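# Unpin T-shirt, box the clothespins, hang hanger on stand

## Task

Remove the two clothespins from the T-shirt and place them in the small box; at the end the shirt must rest over both shoulders of the hanger, and the hanger must hang from the stand's bar, rotated 90 degrees to that bar as in a wardrobe.

## Robot and tools

Robot: two arms, left_arm and right_arm, each carrying an identical five-finger right hand (not mirrored). Bases in the scene frame: left_arm at (-0.040, +0.565, 0) m, right_arm at (+0.089, -0.663, 0) m, both almost unrotated. Scene frame: origin at table height midway between the arms, +z up, +x out over the table, left_arm on the +y side. Hand poses, velocities and Hand targets in results are in each arm's own base frame; fixed cameras and the table use the scene frame; motion offsets are along the current Hand target's own axes.

Hand point: a spot 0.05 m in front of the palm and 0.15 m from the wrist flange along the fingers. Its +z runs along the straight fingers, +y out of the palm, +x across the palm away from the thumb. Straight fingers extend 0.06-0.07 m past it. A bracket on the little-finger side of the wrist can strike objects, and with fingers level the wrist may sit below the hand point and reach the table first.

A row is 28 numbers, all in [-1, 1], always for both arms: left dx, dy, dz, rx, ry, rz, then left little, ring, middle, index, thumb_bend, thumb_turn, force_limit, speed; then the same 14 for the right arm. The six pose numbers are an offset from that arm's Hand target at the start of the action or move, not an absolute pose; 1.0 equals 0.6 m for dx/dy/dz and 180 degrees for rx/ry/rz, which together form one rotation vector. All zeros re-requests the current Hand target. Finger numbers are absolute targets: +1 open/straight, -1 closed; thumb_turn -1 puts the thumb opposite the fingers (needed to grip objects roughly 0.035-0.065 m thick, handles down to 0.025 m). force_limit maps -1..+1 to about 0-10 N at the fingertip (0-15 N for thumb motors); speed rises from near zero at -1 to full at +0.48 and above. For a soft grip close at speed -0.94 or below. There is no 'no change' value: to leave a hand alone, repeat its last executed eight numbers (or, if none yet, its hand_measured six plus hand_force_limit and hand_speed).

execute_actions(actions, cameras): actions is a list of actions, each a table of up to 15 rows (one per 1/30 s step; a short table holds its final row). Every row in an action is an offset from the pose at that action's start. Empty actions returns camera images. cameras: list of names, ["all"], or [].

move(target, speed, blend, stop_force, zero, blocking, cameras): target is one 28-number row or a list of up to 15 rows, each offset from the same starting Hand targets. speed in m/s, 0.002-3.2 (default 0.25), turns up to twice that in rad/s; one value or one per target. blend in metres rounds corners in a list (0 = stop at each). stop_force in N, 4-120, ends an arm's path when its wrist sensor feels that much push against the motion; unreliable for light loose objects or when the hand rotates; leave it out when moving away from something being pressed. zero (default true) re-zeroes before the move. blocking=false returns early and cannot be combined with stop_force. Paths are straight, do not avoid obstacles, and last 0.5 to 10 s. Avoid paths passing near an arm's own base. The result adds a 'move:' line: done, off_target, moving, held or fault, plus limits such as paced or held.

wait(seconds 0-10): lets time pass holding commands. stop(): brakes a running move. zoom_image(camera, region [x0,y0,x1,y1] pixels, at most 504x504) magnifies the latest image from cam_head_left, cam_head_right, cam_high, cam_left_wrist or cam_right_wrist (all 896x504). show_instructions(): shows the reference image. zero_wrist_force(arm): re-zeroes that arm's force sensor. finished_scene(scene): ends the current scene, given its number; irreversible.

Results: end_effector_position (m), end_effector_quat_wxyz, velocities; Hand target (the last commanded, possibly clipped pose, base for the next offsets; the hand often rests short of it, so send the missing distance if needed); Joint positions and torques; Wrist force and Wrist torque in end-effector axes plus the peak since last shown; hand_measured, hand_stopped_by (moving, target, force, stalled, fault) and hand_load_n (positive when pushing a finger open; a lost grip shows as load near 0). Orientation is clipped to within 32 degrees of the measured one each step.

Avoid: dropping things, releasing moving objects, anything leaving the table, fast contacts and hard pushes. A target even slightly beyond a firm contact can trip a fault; contact torque at a joint limit (elbow 133, wrists 48, shoulders 293 N m) or about 150 N external force stops the arm for 10 s. Never let the hands grip or press on each other. Watch MOTOR HOT lines: at 85 degrees C the arm brakes for 30-60 s; do not hold loads or push into unreachable poses longer than needed.

Each tool is called after "Request:" by a JSON object that holds its "api" and its "payload", one argument or row to a line.

Reference images:

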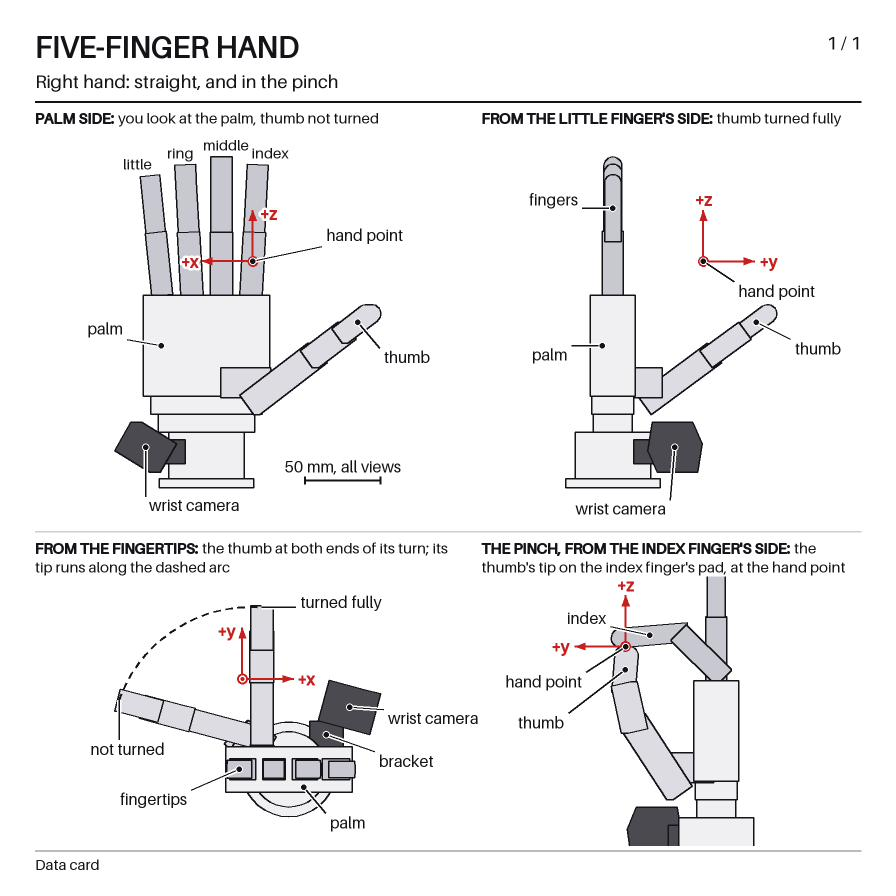

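## Session

Request:
{"api": "execute_actions", "payload": {
  "actions": []
}}

Scene clock: 0.00 s.
left_arm: end_effector_position=(+0.8789, +0.1867, +0.3885) hand_measured=(+1.000, +1.000, +1.000, +1.000, +1.000, +1.000) hand_load_n=(+0.0, +0.0, +0.0, +0.5, +0.0, +0.0) hand_stopped_by=(target, target, target, target, target, target) hand_force_limit=0.00 hand_speed=-0.80 end_effector_quat_wxyz=(+0.750, -0.434, -0.499, -0.027) | right_arm: end_effector_position=(+0.9706, -0.3899, +0.3353) hand_measured=(+1.000, +1.000, +1.000, +1.000, +1.000, +1.000) hand_load_n=(+0.0, +0.0, +0.0, +0.0, +0.0, +0.5) hand_stopped_by=(target, target, target, target, target, target) hand_force_limit=0.00 hand_speed=-0.80 end_effector_quat_wxyz=(+0.021, +0.814, +0.364, +0.453)
Joint positions: left_arm=[-0.184 -0.603 1.019 2.875 1.007 -0.97] | right_arm=[-0.705 -0.922 1.117 0.8 0.778 0.271]
Joint velocities: within noise
Joint torques (N m): no reading
Motor temperatures (°C): left_arm=[28 29 32 35 32 31] | right_arm=[32 31 27 36 29 30]
Wrist force (N): no reading
Wrist torque (N m): no reading
Wrist force, peak (N): no reading
Hand target: left_arm +0.8789, +0.1867, +0.3885; +0.750, -0.434, -0.499, -0.027 | right_arm +0.9706, -0.3899, +0.3353; +0.021, +0.814, +0.364, +0.453

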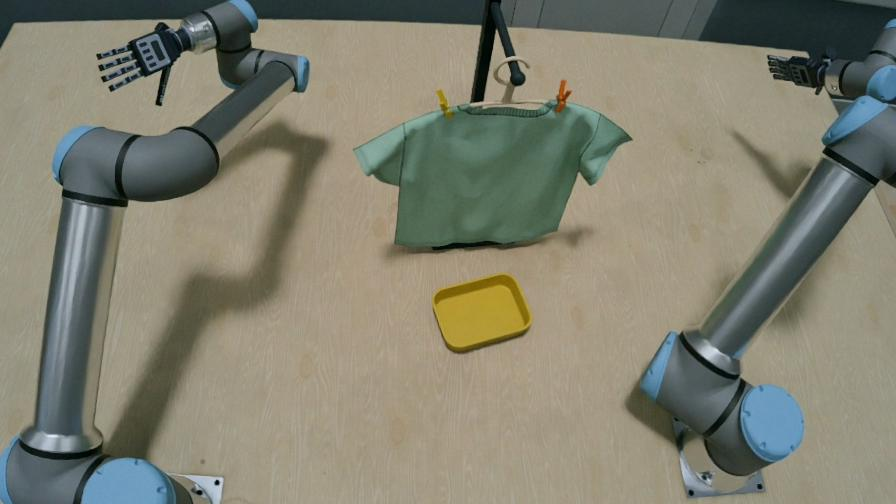

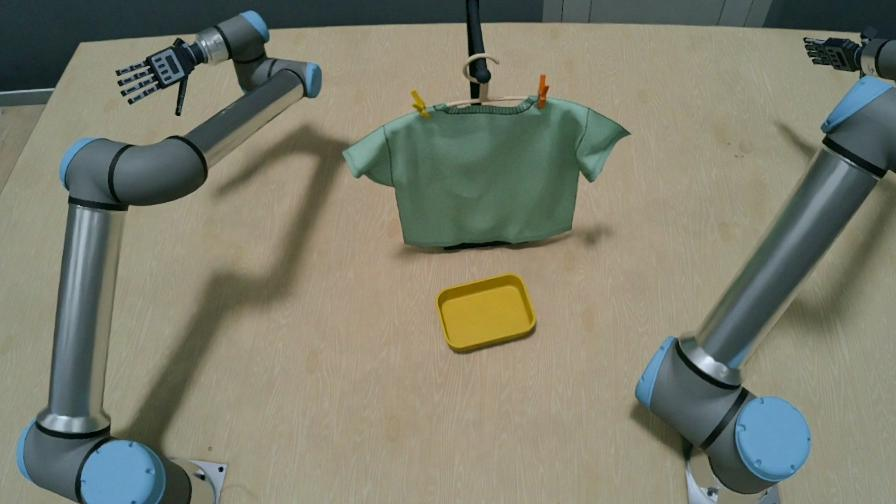

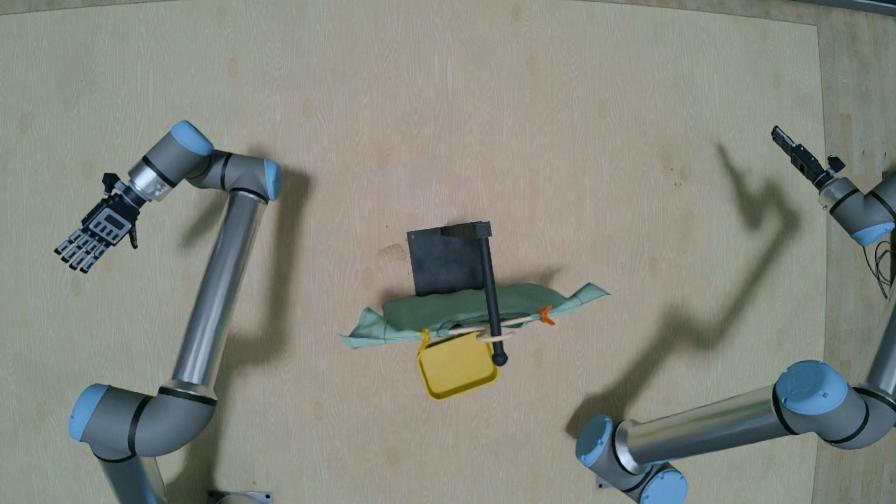

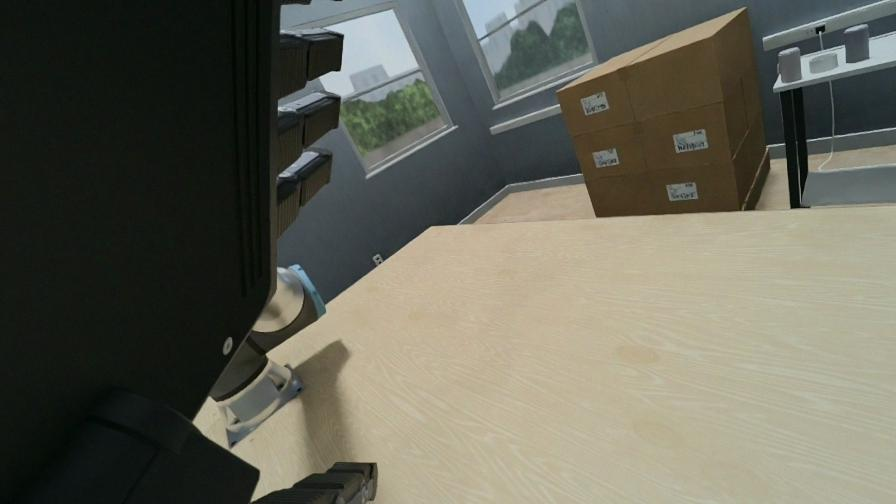

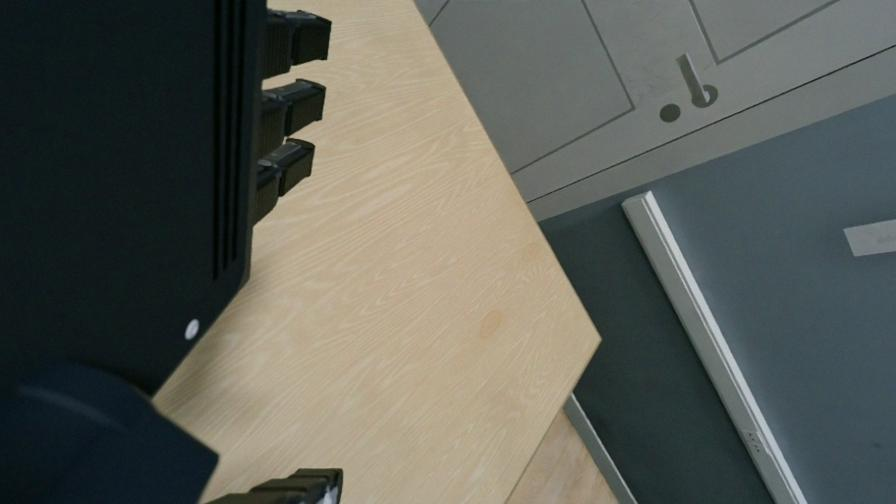

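Request:
{"api": "zoom_image", "payload": {
  "camera": "cam_head_left",
  "region": [340, 0, 640, 260]
}}

Request:
{"api": "zoom_image", "payload": {
  "camera": "cam_head_right",
  "region": [330, 0, 640, 260]
}}

Request:
{"api": "zoom_image", "payload": {
  "camera": "cam_high",
  "region": [330, 210, 620, 410]
}}

Scaled by 1.680 from the camera's 896x504 image, which has a finer 1280x720 frame.

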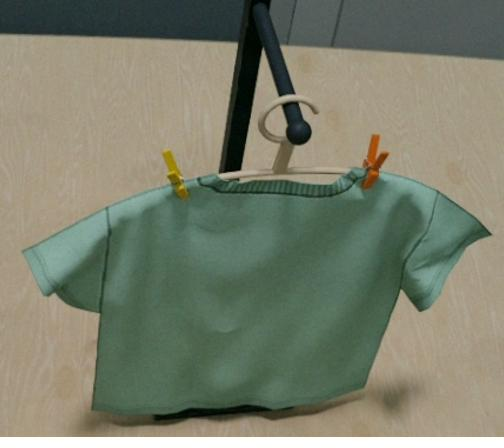

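Scaled by 1.626 from the camera's 896x504 image, which has a finer 1280x720 frame.

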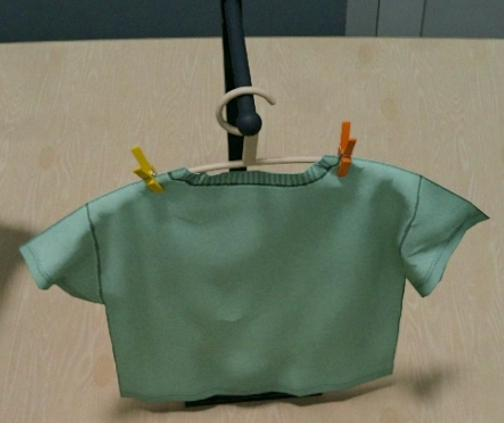

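Scaled by 1.738 from the camera's 896x504 image, which has a finer 1280x720 frame.

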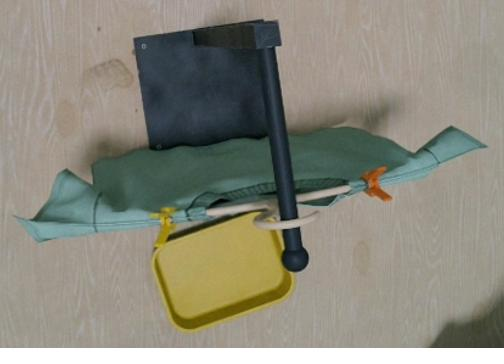

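Request:
{"api": "zoom_image", "payload": {
  "camera": "cam_head_left",
  "region": [420, 80, 480, 125]
}}

Request:
{"api": "zoom_image", "payload": {
  "camera": "cam_head_right",
  "region": [400, 80, 460, 125]
}}

Request:
{"api": "zoom_image", "payload": {
  "camera": "cam_high",
  "region": [400, 310, 460, 365]
}}

Request:
{"api": "zoom_image", "payload": {
  "camera": "cam_head_left",
  "region": [535, 70, 595, 115]
}}

Request:
{"api": "zoom_image", "payload": {
  "camera": "cam_head_right",
  "region": [515, 65, 575, 110]
}}

Request:
{"api": "zoom_image", "payload": {
  "camera": "cam_high",
  "region": [520, 290, 580, 335]
}}

Scaled by 8.400 from the camera's 896x504 image, which has a finer 1280x720 frame.

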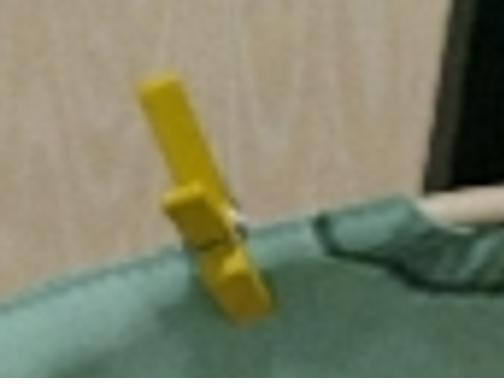

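Scaled by 8.400 from the camera's 896x504 image, which has a finer 1280x720 frame.

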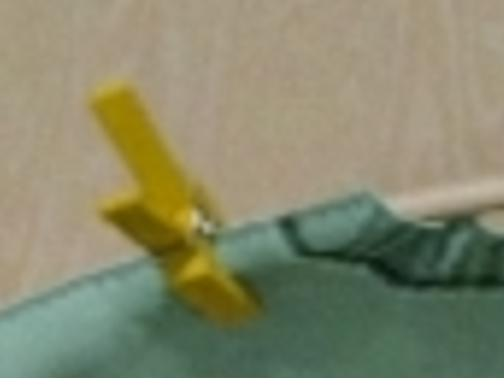

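Scaled by 8.400 from the camera's 896x504 image, which has a finer 1280x720 frame.

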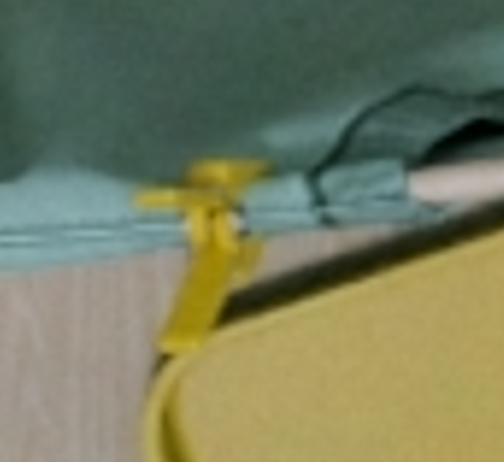

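Scaled by 8.400 from the camera's 896x504 image, which has a finer 1280x720 frame.

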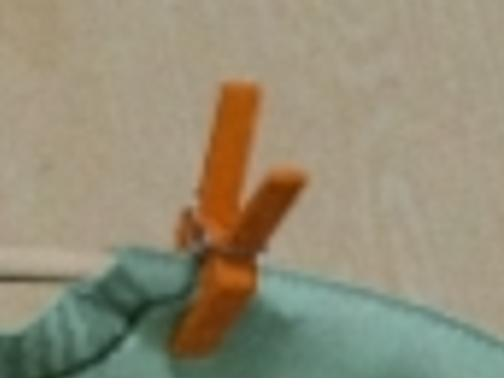

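Scaled by 8.400 from the camera's 896x504 image, which has a finer 1280x720 frame.

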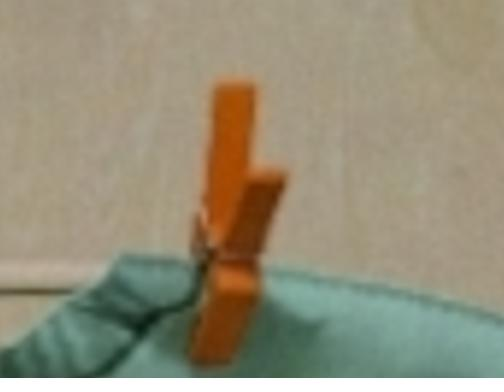

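Scaled by 8.400 from the camera's 896x504 image, which has a finer 1280x720 frame.

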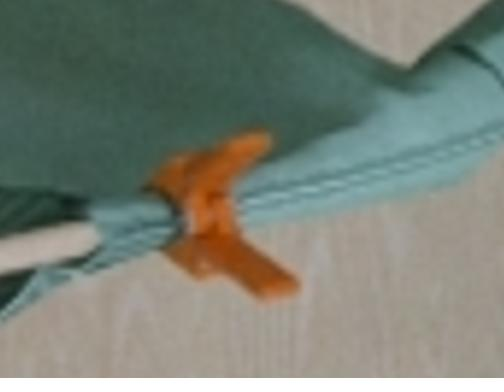

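Request:
{"api": "move", "payload": {
  "target": [-0.147,-0.457,0.037,-0.189,0.315,0.099,1,1,1,1,1,1,0,-0.8,0.4737,-0.6022,-0.2513,0.0023,0.082,0.3352,1,1,1,1,1,1,0,-0.8],
  "speed": 0.35,
  "cameras": ["cam_head_left","cam_high"]
}}

Scene clock: 159.47 s.
left_arm: end_effector_position=(+0.6890, -0.0033, +0.4946) hand_measured=(+1.000, +1.000, +1.000, +1.000, +1.000, +1.000) hand_load_n=(+0.0, +0.0, +0.0, +0.0, +0.0, +0.0) hand_stopped_by=(target, target, target, target, target, target) hand_force_limit=0.00 hand_speed=-0.80 end_effector_quat_wxyz=(+0.735, -0.629, +0.008, -0.254) | right_arm: end_effector_position=(+0.7426, +0.0047, +0.4975) hand_measured=(+1.000, +1.000, +1.000, +1.000, +1.000, +1.000) hand_load_n=(+0.0, +0.0, +0.0, +0.0, +0.0, +0.0) hand_stopped_by=(target, target, target, target, target, target) hand_force_limit=0.00 hand_speed=-0.80 end_effector_quat_wxyz=(-0.256, +0.824, -0.092, +0.497)
Joint positions: left_arm=[-0.68 -1.34 2.052 3.004 0.393 -0.859] | right_arm=[-0.426 -1.601 1.666 0.457 0.851 1.795]
Joint torques (N m): left_arm=[-17.66 -62.48 -18.08 0.78 -1.36 -1.71] | right_arm=[7.39 -48.98 -33.83 -2.6 1.02 2.79]
Wrist force (N): left_arm=[-0.3 0.1 -0.1] | right_arm=[0.1 0.0 0.5]
Wrist torque (N m): left_arm=[0.03 0.01 -0.02] | right_arm=[0.05 -0.11 -0.01]
Wrist force, peak (N): left_arm=[1.0 1.2 0.1] | right_arm=[-1.0 1.2 0.6]
Hand target: left_arm +0.6889, -0.0033, +0.4946; +0.735, -0.629, +0.008, -0.254 | right_arm +0.7426, +0.0048, +0.4975; -0.256, +0.824, -0.092, +0.497
Off the commanded pose: left_arm 0.000 m, 0 deg | right_arm 0.000 m, 0 deg.
move: done
Images, in order (width x height): cam_head_left 896x504, cam_high 896x504.

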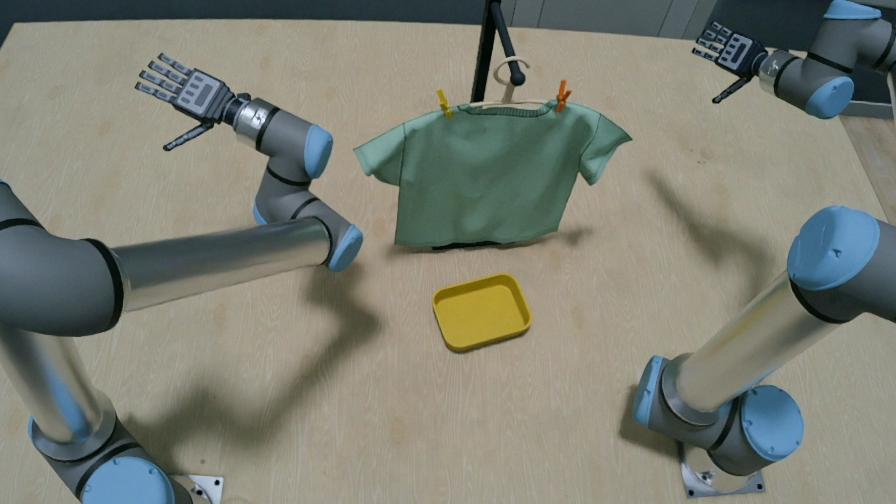

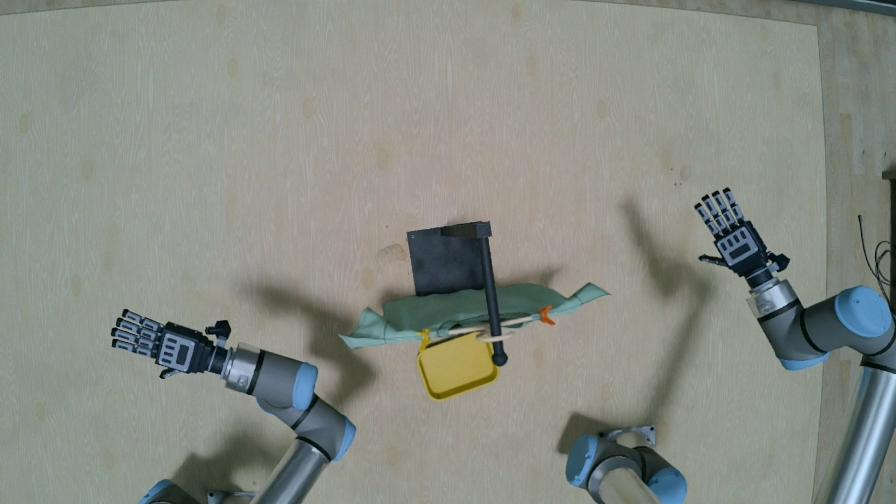

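Request:
{"api": "move", "payload": {
  "target": [-0.1003,-0.3038,-0.3613,-0.1892,0.3154,0.0994,1,1,1,1,1,1,0,-0.8,-0.2557,-0.7113,-0.3638,0.0023,0.082,0.3352,1,1,1,1,1,1,0,-0.8],
  "speed": 0.35,
  "cameras": ["all"]
}}

Scene clock: 174.03 s.
left_arm: end_effector_position=(+0.4986, -0.1941, +0.6002) hand_measured=(+1.000, +1.000, +1.000, +1.000, +1.000, +1.000) hand_load_n=(+0.0, +0.0, +0.0, -0.5, +0.0, +0.0) hand_stopped_by=(target, target, target, target, target, target) hand_force_limit=0.00 hand_speed=-0.80 end_effector_quat_wxyz=(-0.464, +0.606, -0.513, +0.393) end_effector_velocity=(+0.001, +0.001, +0.001) end_effector_angular_velocity=(+0.001, +0.000, +0.004) | right_arm: end_effector_position=(+0.4345, +0.3585, +0.6798) hand_measured=(+1.000, +1.000, +1.000, +1.000, +1.000, +1.000) hand_load_n=(+0.0, +0.0, +0.0, +0.0, +0.0, +0.0) hand_stopped_by=(target, target, target, target, target, target) hand_force_limit=0.00 hand_speed=-0.80 end_effector_quat_wxyz=(-0.460, +0.598, -0.521, +0.399)
Joint positions: left_arm=[-1.269 -2.174 2.194 4.225 -0.295 -1.086] | right_arm=[0.464 -1.913 1.621 0.567 1.884 3.231]
Joint velocities: left_arm=[0.003 0 -0.002 0.005 0.001 -0.003] | right_arm=[within noise]
Joint torques (N m): left_arm=[21.81 11.35 -55.16 -1.99 -0.49 -3.14] | right_arm=[8.38 -3.04 -54.01 2.48 1.97 2.74]
Wrist force (N): left_arm=[-0.3 0.3 -0.6] | right_arm=[-0.1 0.4 0.1]
Wrist torque (N m): left_arm=[0.21 -0.03 0.24] | right_arm=[0.11 -0.30 -0.27]
Wrist force, peak (N): left_arm=[-1.2 0.4 -0.4] | right_arm=[0.4 1.4 1.1]
Hand target: left_arm +0.4985, -0.1942, +0.6002; -0.464, +0.606, -0.513, +0.393 | right_arm +0.4345, +0.3585, +0.6798; -0.460, +0.598, -0.521, +0.399
Off the commanded pose: left_arm 0.000 m, 0 deg | right_arm 0.000 m, 0 deg.
move: done
camera_calibration:
cam_left_wrist: T_world_to_cam=[[-0.20496, -0.275139, -0.939303, 0.613214], [-0.679522, 0.730702, -0.0657615, 0.521353], [0.704444, 0.624799, -0.336728, 0.0881245], [0, 0, 0, 1]] pos_world=[0.417877, -0.267294, 0.639952]
cam_right_wrist: T_world_to_cam=[[-0.23202, -0.33715, -0.912412, 0.836218], [-0.665394, 0.739219, -0.103948, 0.0972683], [0.709519, 0.582996, -0.395852, -0.135429], [0, 0, 0, 1]] pos_world=[0.354831, 0.288983, 0.719476]

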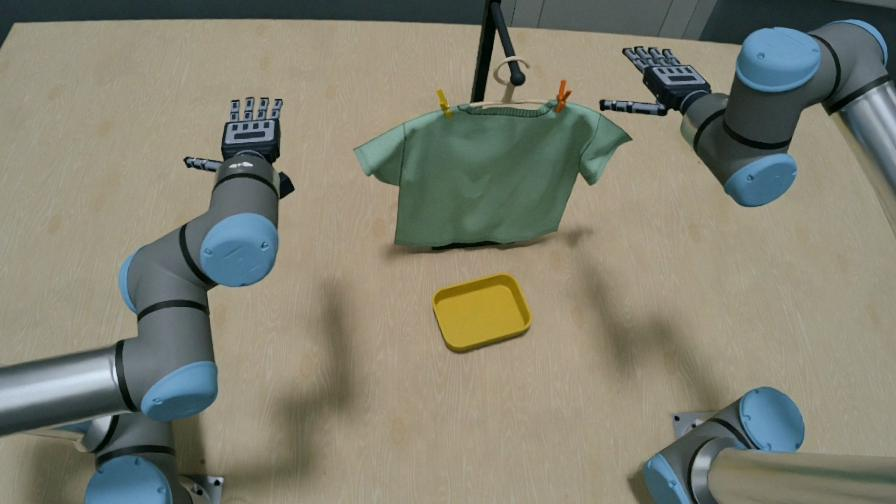

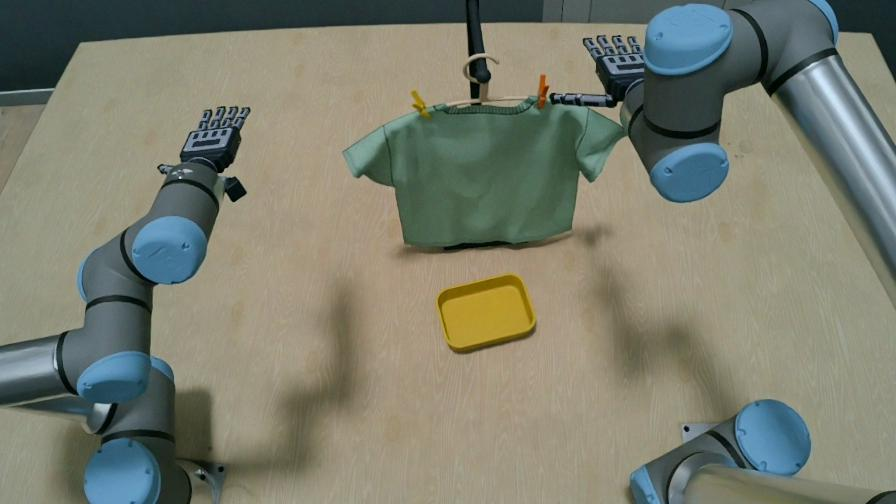

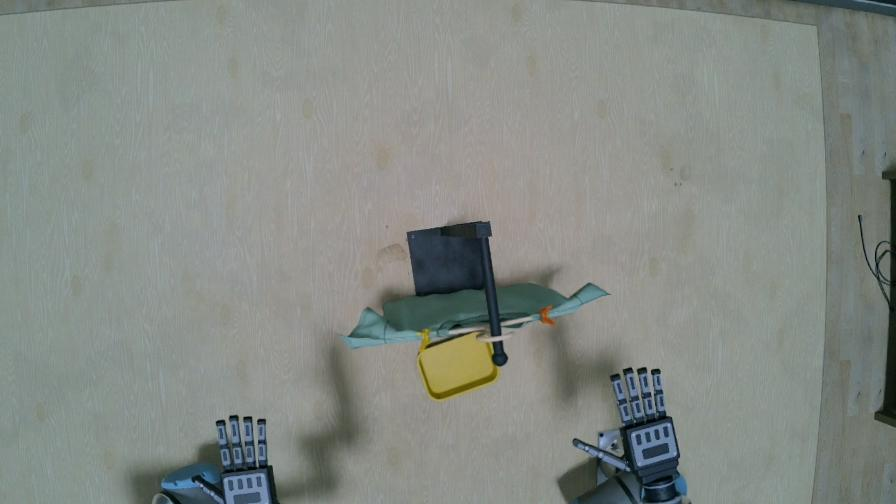

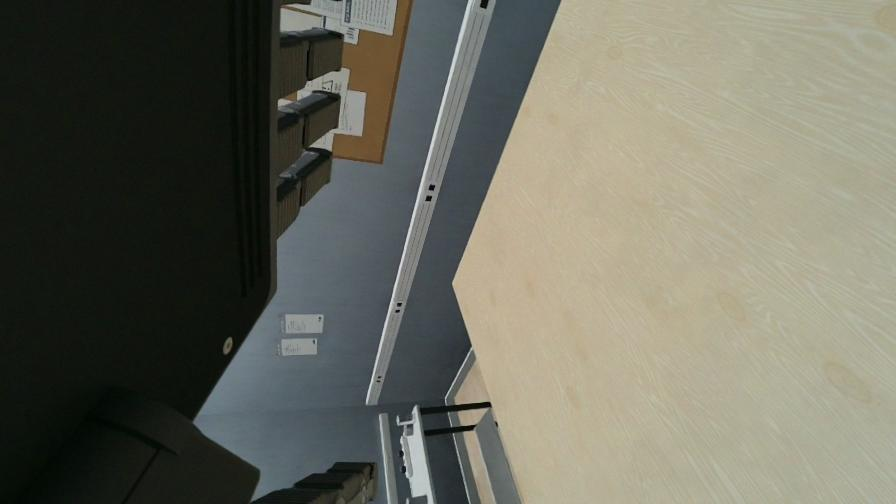

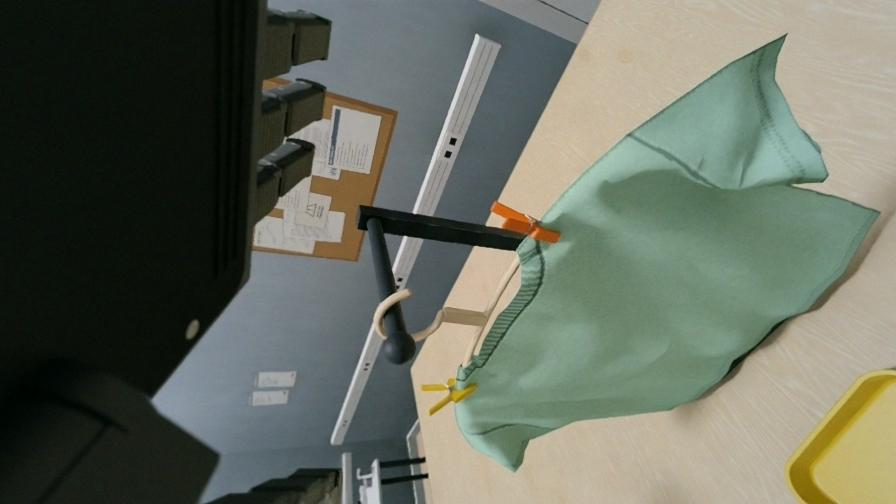

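Request:
{"api": "zoom_image", "payload": {
  "camera": "cam_right_wrist",
  "region": [340, 180, 600, 430]
}}

Scaled by 1.938 from the camera's 896x504 image, which has a finer 1280x720 frame.

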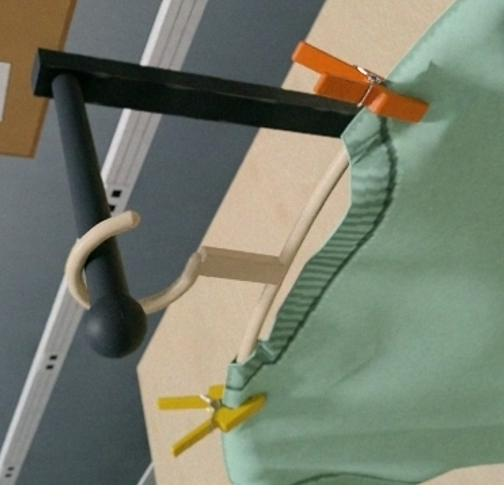

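Request:
{"api": "move", "payload": {
  "target": [0,0,0,0,0,0,1,1,0.4,0.4,0.6,-1,0,-0.2,-0.113,0.0443,0.2215,0,0,0,1,1,0.4,0.4,0.6,-1,0,-0.2],
  "speed": 0.15,
  "cameras": ["cam_head_left","cam_high","cam_right_wrist"]
}}

Request:
{"api": "zoom_image", "payload": {
  "camera": "cam_right_wrist",
  "region": [300, 130, 620, 400]
}}

Scene clock: 200.30 s.
left_arm: end_effector_position=(+0.4986, -0.1941, +0.6002) hand_measured=(+1.000, +1.000, +0.400, +0.400, +0.600, -1.000) hand_load_n=(+0.0, +0.0, +0.0, +0.0, +0.0, +0.0) hand_stopped_by=(target, target, target, target, target, target) hand_force_limit=0.00 hand_speed=-0.20 end_effector_quat_wxyz=(-0.464, +0.606, -0.513, +0.393) | right_arm: end_effector_position=(+0.5453, +0.4425, +0.6200) hand_measured=(+1.000, +1.000, +0.400, +0.400, +0.600, -1.000) hand_load_n=(+0.0, +0.0, +0.0, +0.0, +0.0, +0.0) hand_stopped_by=(target, target, target, target, target, target) hand_force_limit=0.00 hand_speed=-0.20 end_effector_quat_wxyz=(-0.460, +0.598, -0.521, +0.399)
Joint positions: left_arm=[-1.269 -2.173 2.194 4.226 -0.295 -1.087] | right_arm=[0.521 -1.697 1.568 0.41 1.938 3.247]
Joint torques (N m): left_arm=[17.6 9.74 -49.98 -3.82 3.41 -2.49] | right_arm=[10.91 -20.45 -53.94 -4.16 1.97 2.9]
Wrist force (N): left_arm=[-0.3 0.5 -1.0] | right_arm=[-0.2 0.3 0.9]
Wrist torque (N m): left_arm=[0.26 -0.02 0.26] | right_arm=[0.09 -0.28 -0.21]
Wrist force, peak (N): left_arm=[-0.3 0.4 -1.1] | right_arm=[-0.8 0.4 1.7]
Hand target: left_arm +0.4986, -0.1941, +0.6002; -0.464, +0.606, -0.513, +0.393 | right_arm +0.5455, +0.4426, +0.6200; -0.460, +0.598, -0.521, +0.399
Off the commanded pose: left_arm 0.000 m, 0 deg | right_arm 0.000 m, 0 deg.
move: done
camera_calibration:
cam_right_wrist: T_world_to_cam=[[-0.23202, -0.33715, -0.912412, 0.83565], [-0.665394, 0.739219, -0.103948, 0.102757], [0.709519, 0.582996, -0.395852, -0.286629], [0, 0, 0, 1]] pos_world=[0.465631, 0.372883, 0.659676]
Images, in order (width x height): cam_head_left 896x504, cam_high 896x504, cam_right_wrist 896x504.

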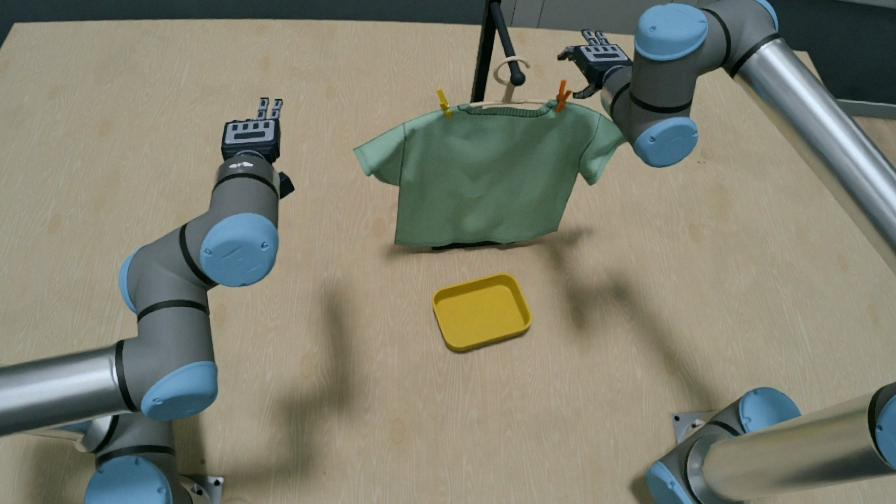

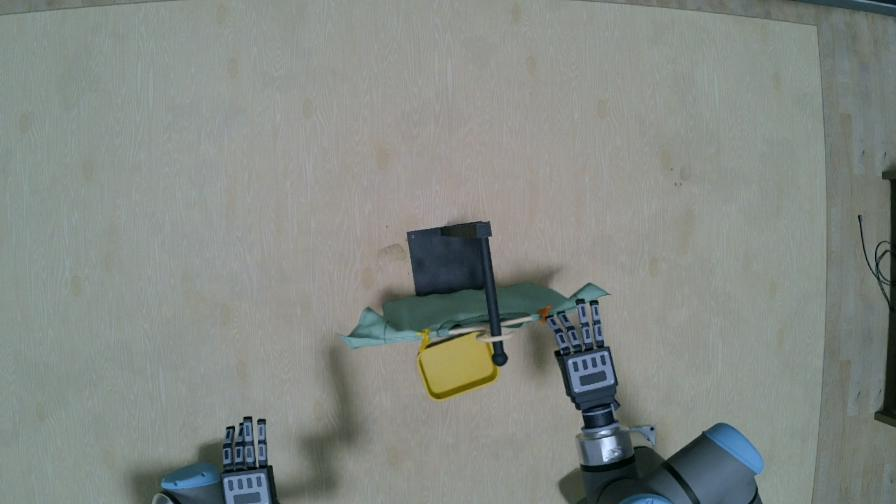

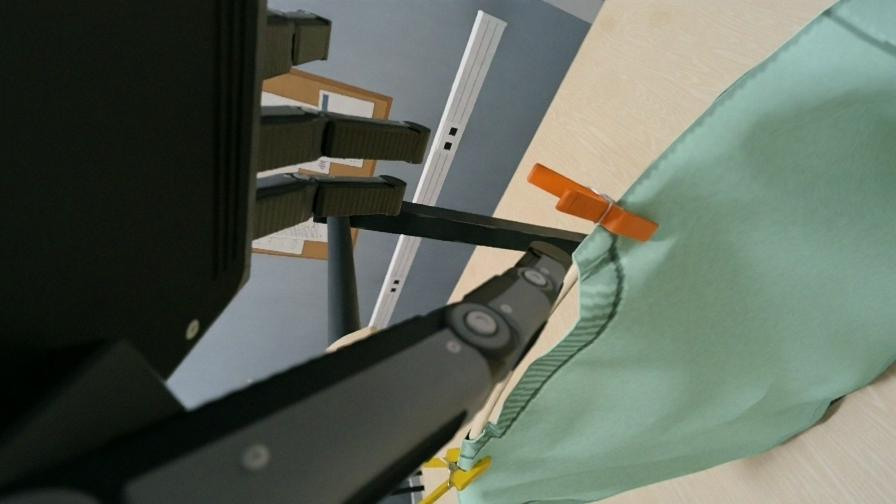

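Scaled by 1.575 from the camera's 896x504 image, which has a finer 1280x720 frame.

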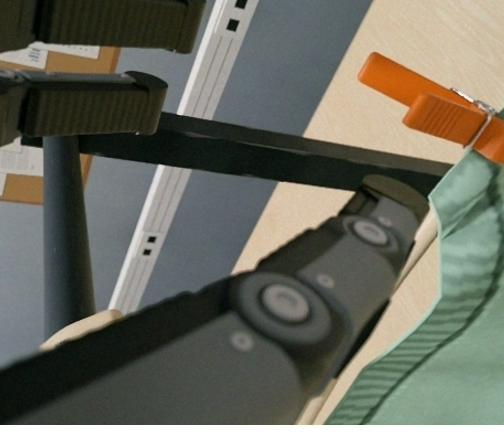

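Request:
{"api": "move", "payload": {
  "target": [0,0,0,0,0,0,1,1,0.4,0.4,0.6,-1,0,-0.2,0.008,0.045,0.0633,0,0,0,1,1,0.4,0.4,0.6,-1,0,-0.2],
  "speed": 0.08,
  "cameras": ["cam_head_left","cam_head_right","cam_high","cam_right_wrist"]
}}

Request:
{"api": "zoom_image", "payload": {
  "camera": "cam_right_wrist",
  "region": [350, 50, 700, 350]
}}

Request:
{"api": "zoom_image", "payload": {
  "camera": "cam_head_left",
  "region": [520, 20, 660, 140]
}}

Request:
{"api": "zoom_image", "payload": {
  "camera": "cam_high",
  "region": [500, 270, 640, 390]
}}

Scene clock: 219.73 s.
left_arm: end_effector_position=(+0.4986, -0.1941, +0.6002) hand_measured=(+1.000, +1.000, +0.400, +0.400, +0.600, -1.000) hand_load_n=(+0.0, +0.0, +0.0, +0.0, +0.0, +0.0) hand_stopped_by=(target, target, target, target, target, target) hand_force_limit=0.00 hand_speed=-0.20 end_effector_quat_wxyz=(-0.464, +0.606, -0.513, +0.393) | right_arm: end_effector_position=(+0.5754, +0.4421, +0.5843) hand_measured=(+1.000, +1.000, +0.400, +0.400, +0.600, -1.000) hand_load_n=(+0.0, +0.0, +0.0, +0.0, +0.0, +0.0) hand_stopped_by=(target, target, target, target, target, target) hand_force_limit=0.00 hand_speed=-0.20 end_effector_quat_wxyz=(-0.460, +0.598, -0.521, +0.399)
Joint positions: left_arm=[-1.269 -2.173 2.194 4.226 -0.295 -1.087] | right_arm=[0.489 -1.67 1.606 0.341 1.908 3.238]
Joint torques (N m): left_arm=[8.4 8.86 -35.81 -4.89 3.48 -1.97] | right_arm=[-9.97 -24.07 -35.75 -3.93 -2.13 -2.73]
Wrist force (N): left_arm=[-0.4 0.4 -0.6] | right_arm=[-0.6 0.2 0.7]
Wrist torque (N m): left_arm=[0.23 -0.01 0.25] | right_arm=[0.07 -0.25 -0.12]
Wrist force, peak (N): left_arm=[-0.5 0.4 -1.0] | right_arm=[-0.6 0.2 1.1]
Hand target: left_arm +0.4986, -0.1941, +0.6002; -0.464, +0.606, -0.513, +0.393 | right_arm +0.5755, +0.4421, +0.5841; -0.460, +0.598, -0.521, +0.399
Off the commanded pose: left_arm 0.000 m, 0 deg | right_arm 0.000 m, 0 deg.
move: done
camera_calibration:
cam_right_wrist: T_world_to_cam=[[-0.23202, -0.33715, -0.912412, 0.809926], [-0.665394, 0.739219, -0.103948, 0.119371], [0.709519, 0.582996, -0.395852, -0.321885], [0, 0, 0, 1]] pos_world=[0.495731, 0.372483, 0.623976]
Images, in order (width x height): cam_head_left 896x504, cam_head_right 896x504, cam_high 896x504, cam_right_wrist 896x504.

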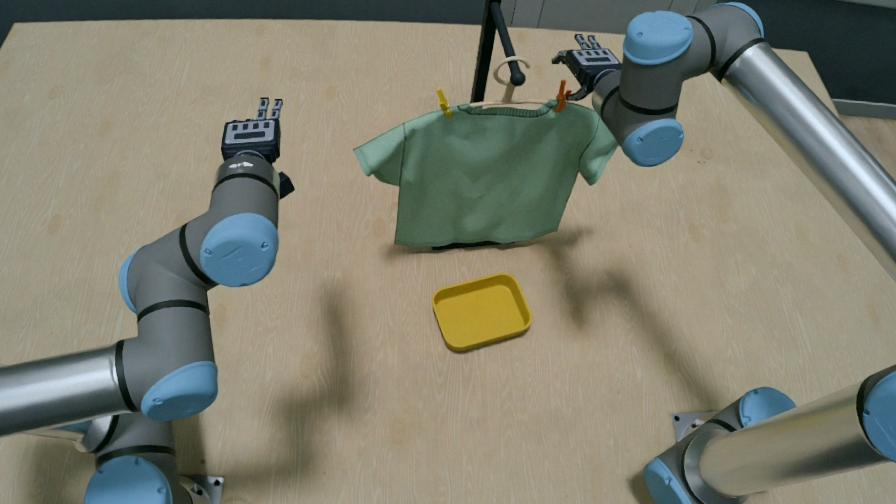

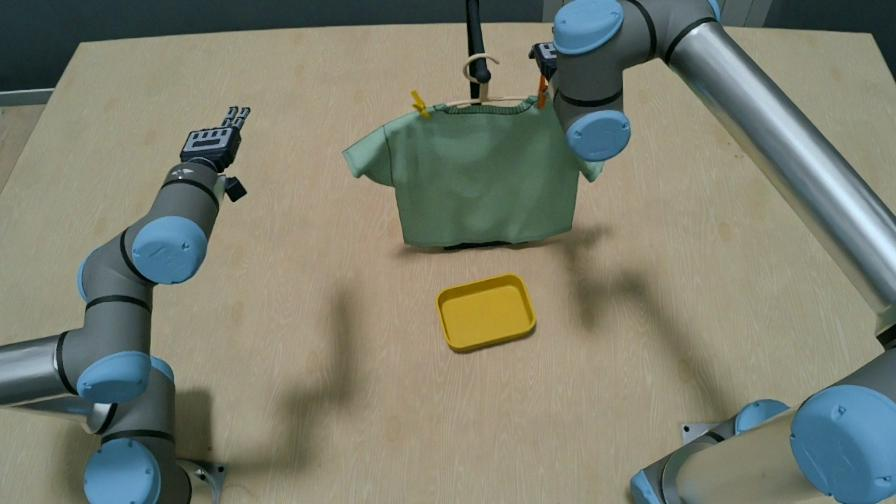

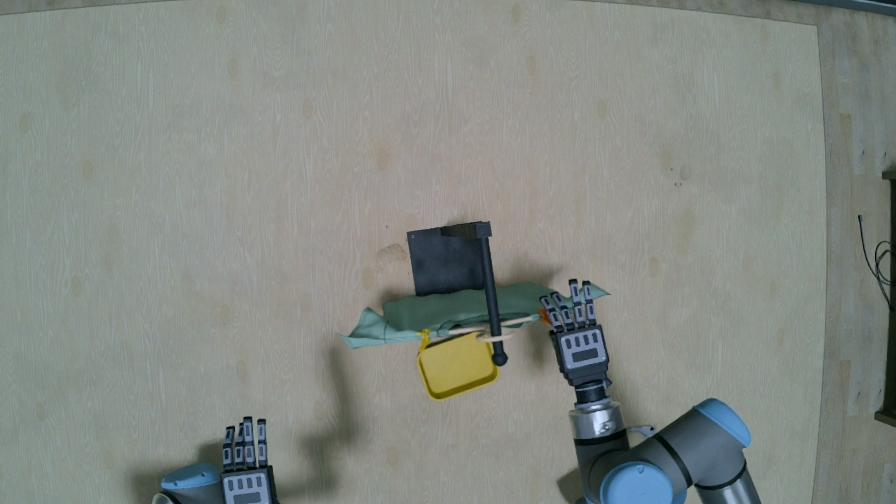

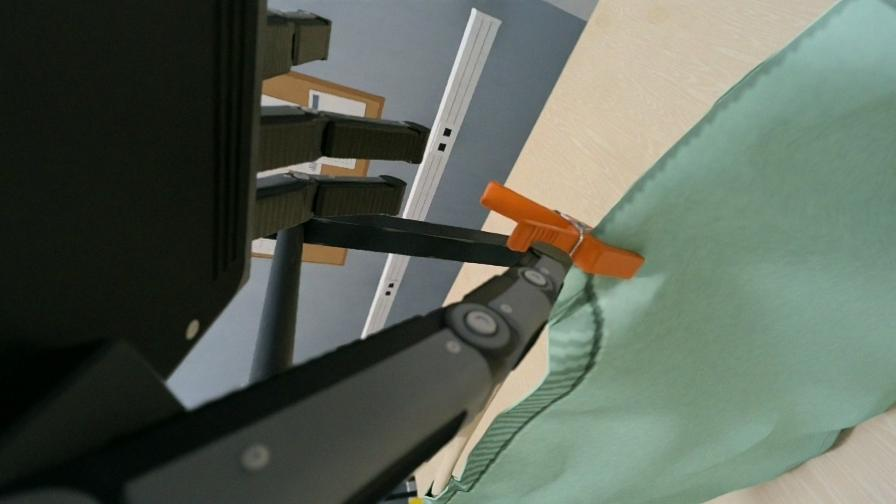

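Scaled by 1.440 from the camera's 896x504 image, which has a finer 1280x720 frame.

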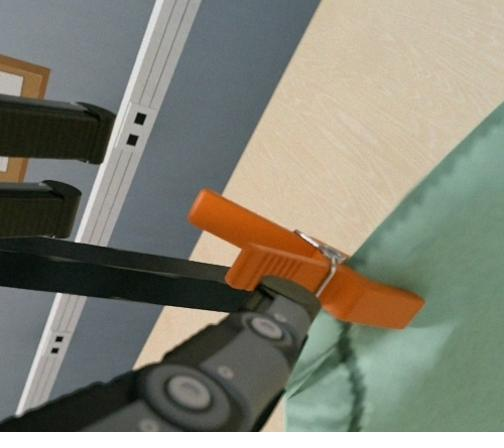

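Scaled by 3.600 from the camera's 896x504 image, which has a finer 1280x720 frame.

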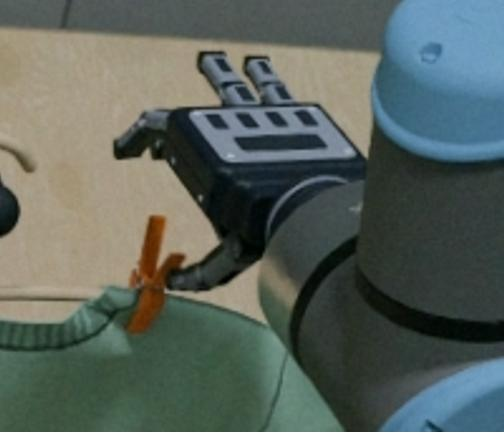

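Scaled by 3.600 from the camera's 896x504 image, which has a finer 1280x720 frame.

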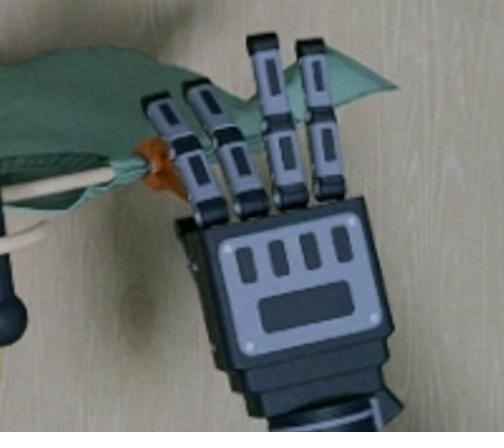

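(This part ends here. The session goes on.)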